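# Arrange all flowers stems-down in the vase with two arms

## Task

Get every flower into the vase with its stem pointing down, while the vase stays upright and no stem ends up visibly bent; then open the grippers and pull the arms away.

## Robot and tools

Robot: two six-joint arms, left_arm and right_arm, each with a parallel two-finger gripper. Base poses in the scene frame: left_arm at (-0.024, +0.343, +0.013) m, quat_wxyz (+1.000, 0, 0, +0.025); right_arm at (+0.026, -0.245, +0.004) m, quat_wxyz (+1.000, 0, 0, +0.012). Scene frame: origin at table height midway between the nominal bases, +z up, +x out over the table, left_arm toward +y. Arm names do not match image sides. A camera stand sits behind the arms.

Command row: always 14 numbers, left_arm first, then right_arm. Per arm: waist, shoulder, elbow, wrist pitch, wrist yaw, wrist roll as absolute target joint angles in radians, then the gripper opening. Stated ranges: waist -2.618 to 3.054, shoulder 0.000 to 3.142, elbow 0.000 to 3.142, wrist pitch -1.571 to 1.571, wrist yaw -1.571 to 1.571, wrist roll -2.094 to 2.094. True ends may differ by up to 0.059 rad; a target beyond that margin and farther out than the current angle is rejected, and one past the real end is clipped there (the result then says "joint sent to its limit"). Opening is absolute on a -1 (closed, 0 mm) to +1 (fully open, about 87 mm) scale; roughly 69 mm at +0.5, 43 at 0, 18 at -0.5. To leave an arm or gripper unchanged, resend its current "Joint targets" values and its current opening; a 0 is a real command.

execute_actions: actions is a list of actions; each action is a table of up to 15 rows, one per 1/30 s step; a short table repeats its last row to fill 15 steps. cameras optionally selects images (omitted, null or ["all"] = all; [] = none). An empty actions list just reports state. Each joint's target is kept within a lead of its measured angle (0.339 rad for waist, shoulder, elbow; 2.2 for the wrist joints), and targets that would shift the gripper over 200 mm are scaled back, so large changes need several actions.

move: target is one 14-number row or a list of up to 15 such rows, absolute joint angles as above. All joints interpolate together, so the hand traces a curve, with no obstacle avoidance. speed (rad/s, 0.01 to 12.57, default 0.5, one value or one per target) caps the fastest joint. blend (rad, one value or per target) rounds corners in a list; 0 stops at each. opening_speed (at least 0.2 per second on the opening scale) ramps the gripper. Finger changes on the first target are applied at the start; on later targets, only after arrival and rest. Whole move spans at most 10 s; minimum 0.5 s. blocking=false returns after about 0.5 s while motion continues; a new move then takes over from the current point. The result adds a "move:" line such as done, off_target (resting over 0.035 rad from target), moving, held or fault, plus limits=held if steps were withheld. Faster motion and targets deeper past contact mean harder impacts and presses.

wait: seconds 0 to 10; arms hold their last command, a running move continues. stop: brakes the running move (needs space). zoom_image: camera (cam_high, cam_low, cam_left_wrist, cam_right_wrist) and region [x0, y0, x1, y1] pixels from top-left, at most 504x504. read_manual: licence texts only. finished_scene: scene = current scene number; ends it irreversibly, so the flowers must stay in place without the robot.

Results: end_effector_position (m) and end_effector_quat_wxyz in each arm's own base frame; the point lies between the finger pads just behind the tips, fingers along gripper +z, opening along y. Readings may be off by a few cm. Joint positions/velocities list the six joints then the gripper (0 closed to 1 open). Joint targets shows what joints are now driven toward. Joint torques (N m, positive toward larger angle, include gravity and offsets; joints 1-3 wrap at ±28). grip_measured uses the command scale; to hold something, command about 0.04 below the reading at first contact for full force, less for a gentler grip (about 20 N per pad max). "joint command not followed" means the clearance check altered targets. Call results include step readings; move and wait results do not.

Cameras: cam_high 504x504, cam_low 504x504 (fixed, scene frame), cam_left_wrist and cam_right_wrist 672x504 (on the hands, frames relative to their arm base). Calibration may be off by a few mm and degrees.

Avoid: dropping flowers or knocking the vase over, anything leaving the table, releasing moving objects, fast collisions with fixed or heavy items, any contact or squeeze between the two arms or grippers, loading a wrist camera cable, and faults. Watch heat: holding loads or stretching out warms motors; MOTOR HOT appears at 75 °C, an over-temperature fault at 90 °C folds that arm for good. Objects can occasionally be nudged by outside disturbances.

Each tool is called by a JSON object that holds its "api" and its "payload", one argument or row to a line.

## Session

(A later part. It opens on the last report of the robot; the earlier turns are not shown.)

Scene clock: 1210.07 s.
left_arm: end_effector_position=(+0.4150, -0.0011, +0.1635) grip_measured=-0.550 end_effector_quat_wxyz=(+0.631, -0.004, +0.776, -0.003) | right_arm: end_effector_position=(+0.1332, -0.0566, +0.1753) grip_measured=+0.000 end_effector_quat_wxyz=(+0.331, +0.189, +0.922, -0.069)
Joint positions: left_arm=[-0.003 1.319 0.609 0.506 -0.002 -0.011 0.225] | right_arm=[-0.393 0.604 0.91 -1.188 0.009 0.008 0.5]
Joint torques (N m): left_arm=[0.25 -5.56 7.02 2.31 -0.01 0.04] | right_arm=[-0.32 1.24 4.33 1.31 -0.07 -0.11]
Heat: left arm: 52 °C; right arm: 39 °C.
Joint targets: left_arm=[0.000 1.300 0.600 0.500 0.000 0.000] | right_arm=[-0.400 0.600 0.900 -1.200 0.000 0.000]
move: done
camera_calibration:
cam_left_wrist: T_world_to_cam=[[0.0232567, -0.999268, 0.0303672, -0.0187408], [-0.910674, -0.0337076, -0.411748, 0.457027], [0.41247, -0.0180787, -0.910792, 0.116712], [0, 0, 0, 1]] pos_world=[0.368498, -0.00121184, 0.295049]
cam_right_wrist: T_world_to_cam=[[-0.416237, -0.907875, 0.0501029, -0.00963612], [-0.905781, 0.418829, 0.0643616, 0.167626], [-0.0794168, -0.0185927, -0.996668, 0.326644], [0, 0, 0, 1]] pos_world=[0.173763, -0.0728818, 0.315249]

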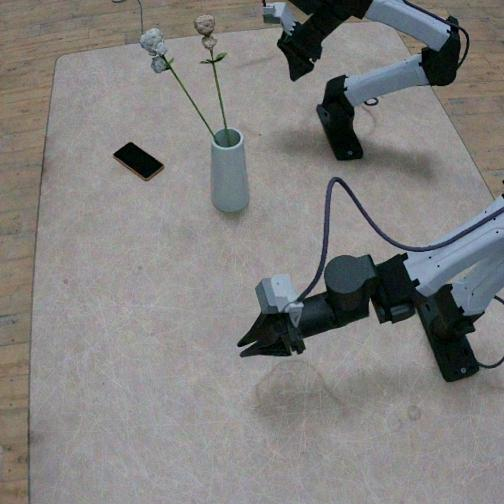

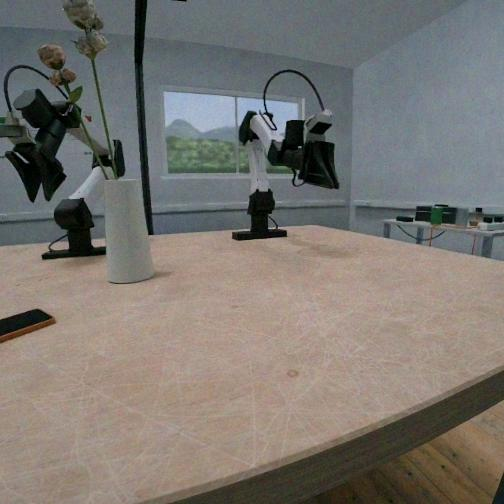

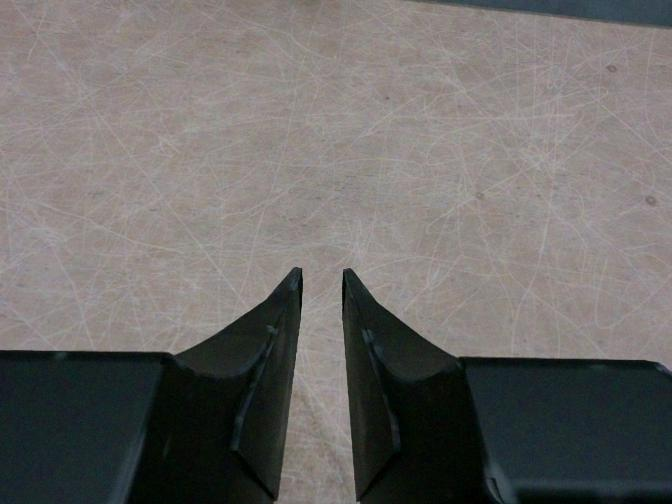

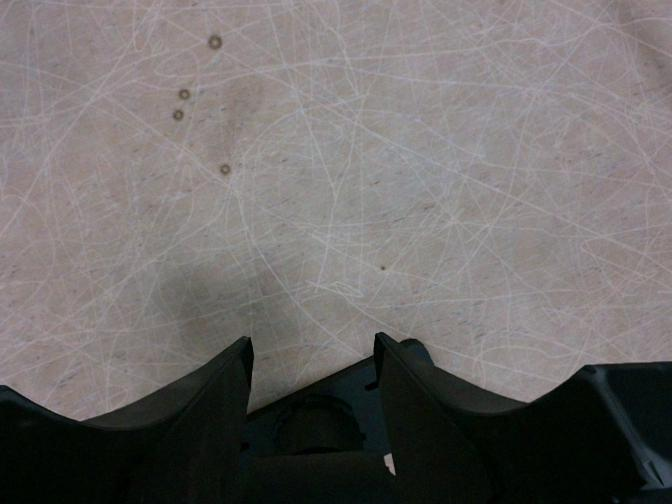

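{"api": "move", "payload": {
  "target": [0.0, 1.3, 0.6, 0.5, 0.0, 0.0, -0.55, -0.1266, 1.445, 0.96, -0.88, 0.0, 0.0, -0.3],
  "speed": 0.5
}}

{"api": "zoom_image", "payload": {
  "camera": "cam_high",
  "region": [180, 20, 360, 200]
}}

Scene clock: 1288.80 s.
left_arm: end_effector_position=(+0.4150, -0.0011, +0.1634) grip_measured=-0.550 end_effector_quat_wxyz=(+0.631, -0.004, +0.776, -0.003) | right_arm: end_effector_position=(+0.2297, -0.0320, +0.0563) grip_measured=-0.300 end_effector_quat_wxyz=(+0.088, +0.071, +0.994, -0.010)
Joint positions: left_arm=[-0.003 1.319 0.609 0.506 -0.002 -0.011 0.225] | right_arm=[-0.133 1.44 0.935 -0.89 0.009 0.008 0.35]
Joint torques (N m): left_arm=[0.27 -5.61 7.17 2.31 0 0.06] | right_arm=[1.02 -5.39 7.04 0.79 -0.07 -0.1]
Heat: left arm: 49 °C; right arm: 39 °C.
Joint targets: left_arm=[0.000 1.300 0.600 0.500 0.000 0.000] | right_arm=[-0.127 1.445 0.960 -0.880 0.000 0.000]
move: done
camera_calibration:
cam_left_wrist: T_world_to_cam=[[0.0232648, -0.999268, 0.0303587, -0.0187382], [-0.910841, -0.0337042, -0.411378, 0.456937], [0.4121, -0.0180814, -0.910959, 0.116807], [0, 0, 0, 1]] pos_world=[0.368496, -0.00121185, 0.294949]
cam_right_wrist: T_world_to_cam=[[-0.139984, -0.988213, 0.0619606, -0.00784209], [-0.824803, 0.151001, 0.544885, 0.198126], [-0.547818, 0.02517, -0.836219, 0.316056], [0, 0, 0, 1]] pos_world=[0.335458, -0.0456219, 0.156823]

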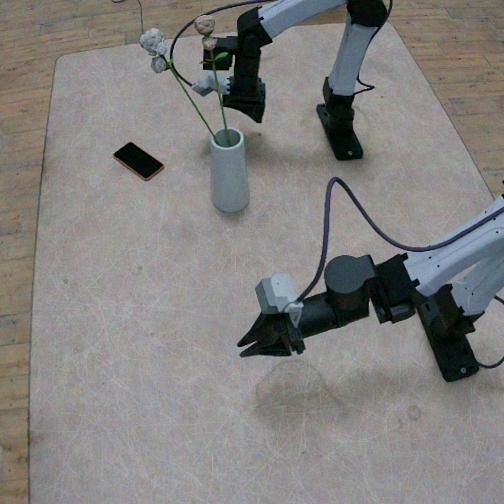

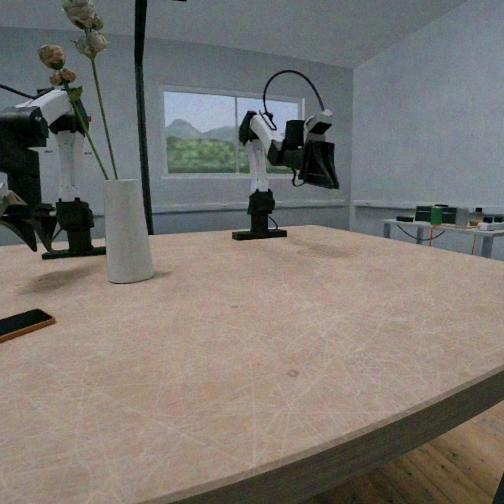

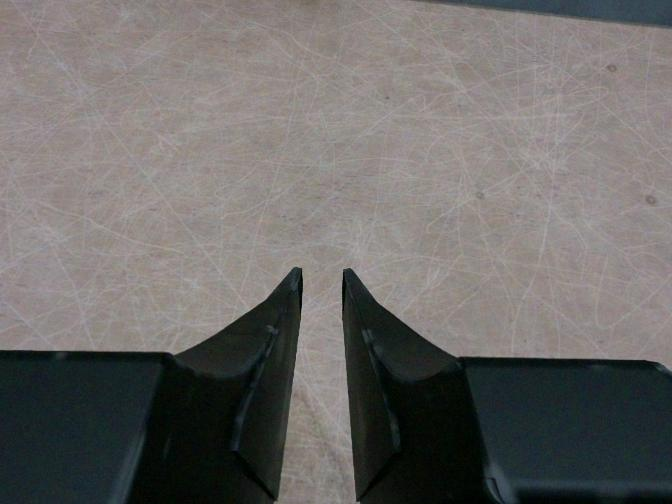

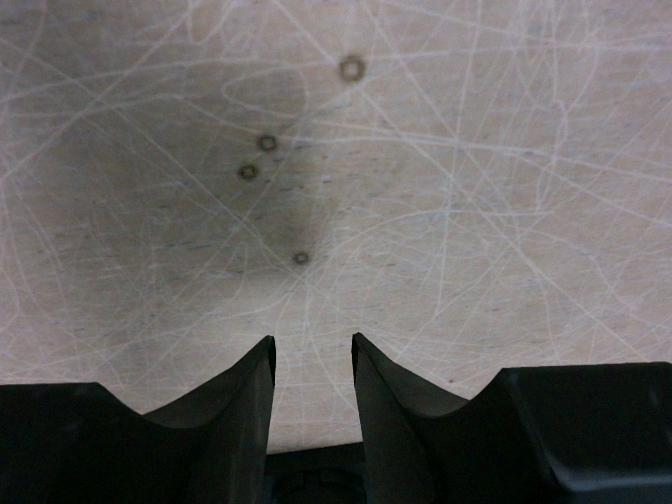

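Scaled by 2.800 from the camera's 504x504 image, which has a finer 720x720 frame.

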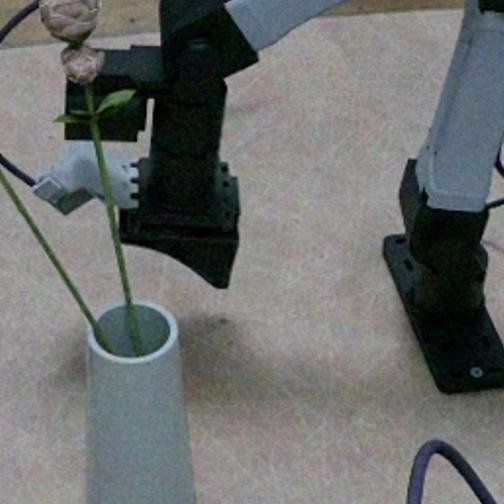

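{"api": "move", "payload": {
  "target": [0.0, 1.3, 0.6, 0.5, 0.0, 0.0, -0.55, -0.4, 0.8, 0.9, -1.0, 0.0, 0.0, -0.3],
  "speed": 0.6,
  "cameras": ["cam_high"]
}}

{"api": "finished_scene", "payload": {
  "scene": 1
}}

Scene clock: 1388.00 s.
left_arm: end_effector_position=(+0.4150, -0.0011, +0.1634) grip_measured=-0.550 end_effector_quat_wxyz=(+0.631, -0.004, +0.776, -0.003) | right_arm: end_effector_position=(+0.1865, -0.0787, +0.1725) grip_measured=-0.300 end_effector_quat_wxyz=(+0.338, +0.188, +0.920, -0.070)
Joint positions: left_arm=[-0.003 1.319 0.609 0.506 -0.002 -0.011 0.225] | right_arm=[-0.393 0.799 0.91 -0.978 0.009 0.008 0.35]
Joint torques (N m): left_arm=[0.34 -5.57 7.15 2.3 0 0.06] | right_arm=[-0.34 -0.2 4.81 1.22 -0.07 -0.1]
Heat: left arm: 49 °C; right arm: 45 °C.
Joint targets: left_arm=[0.000 1.300 0.600 0.500 0.000 0.000] | right_arm=[-0.400 0.800 0.900 -1.000 0.000 0.000]
move: done
Images, in order (width x height): cam_high 504x504.

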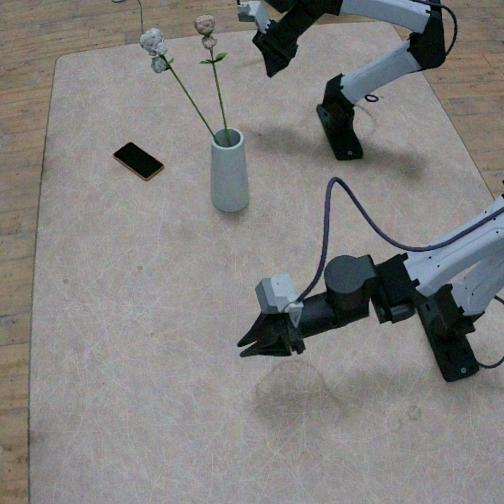

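The scene is finished: the task was done.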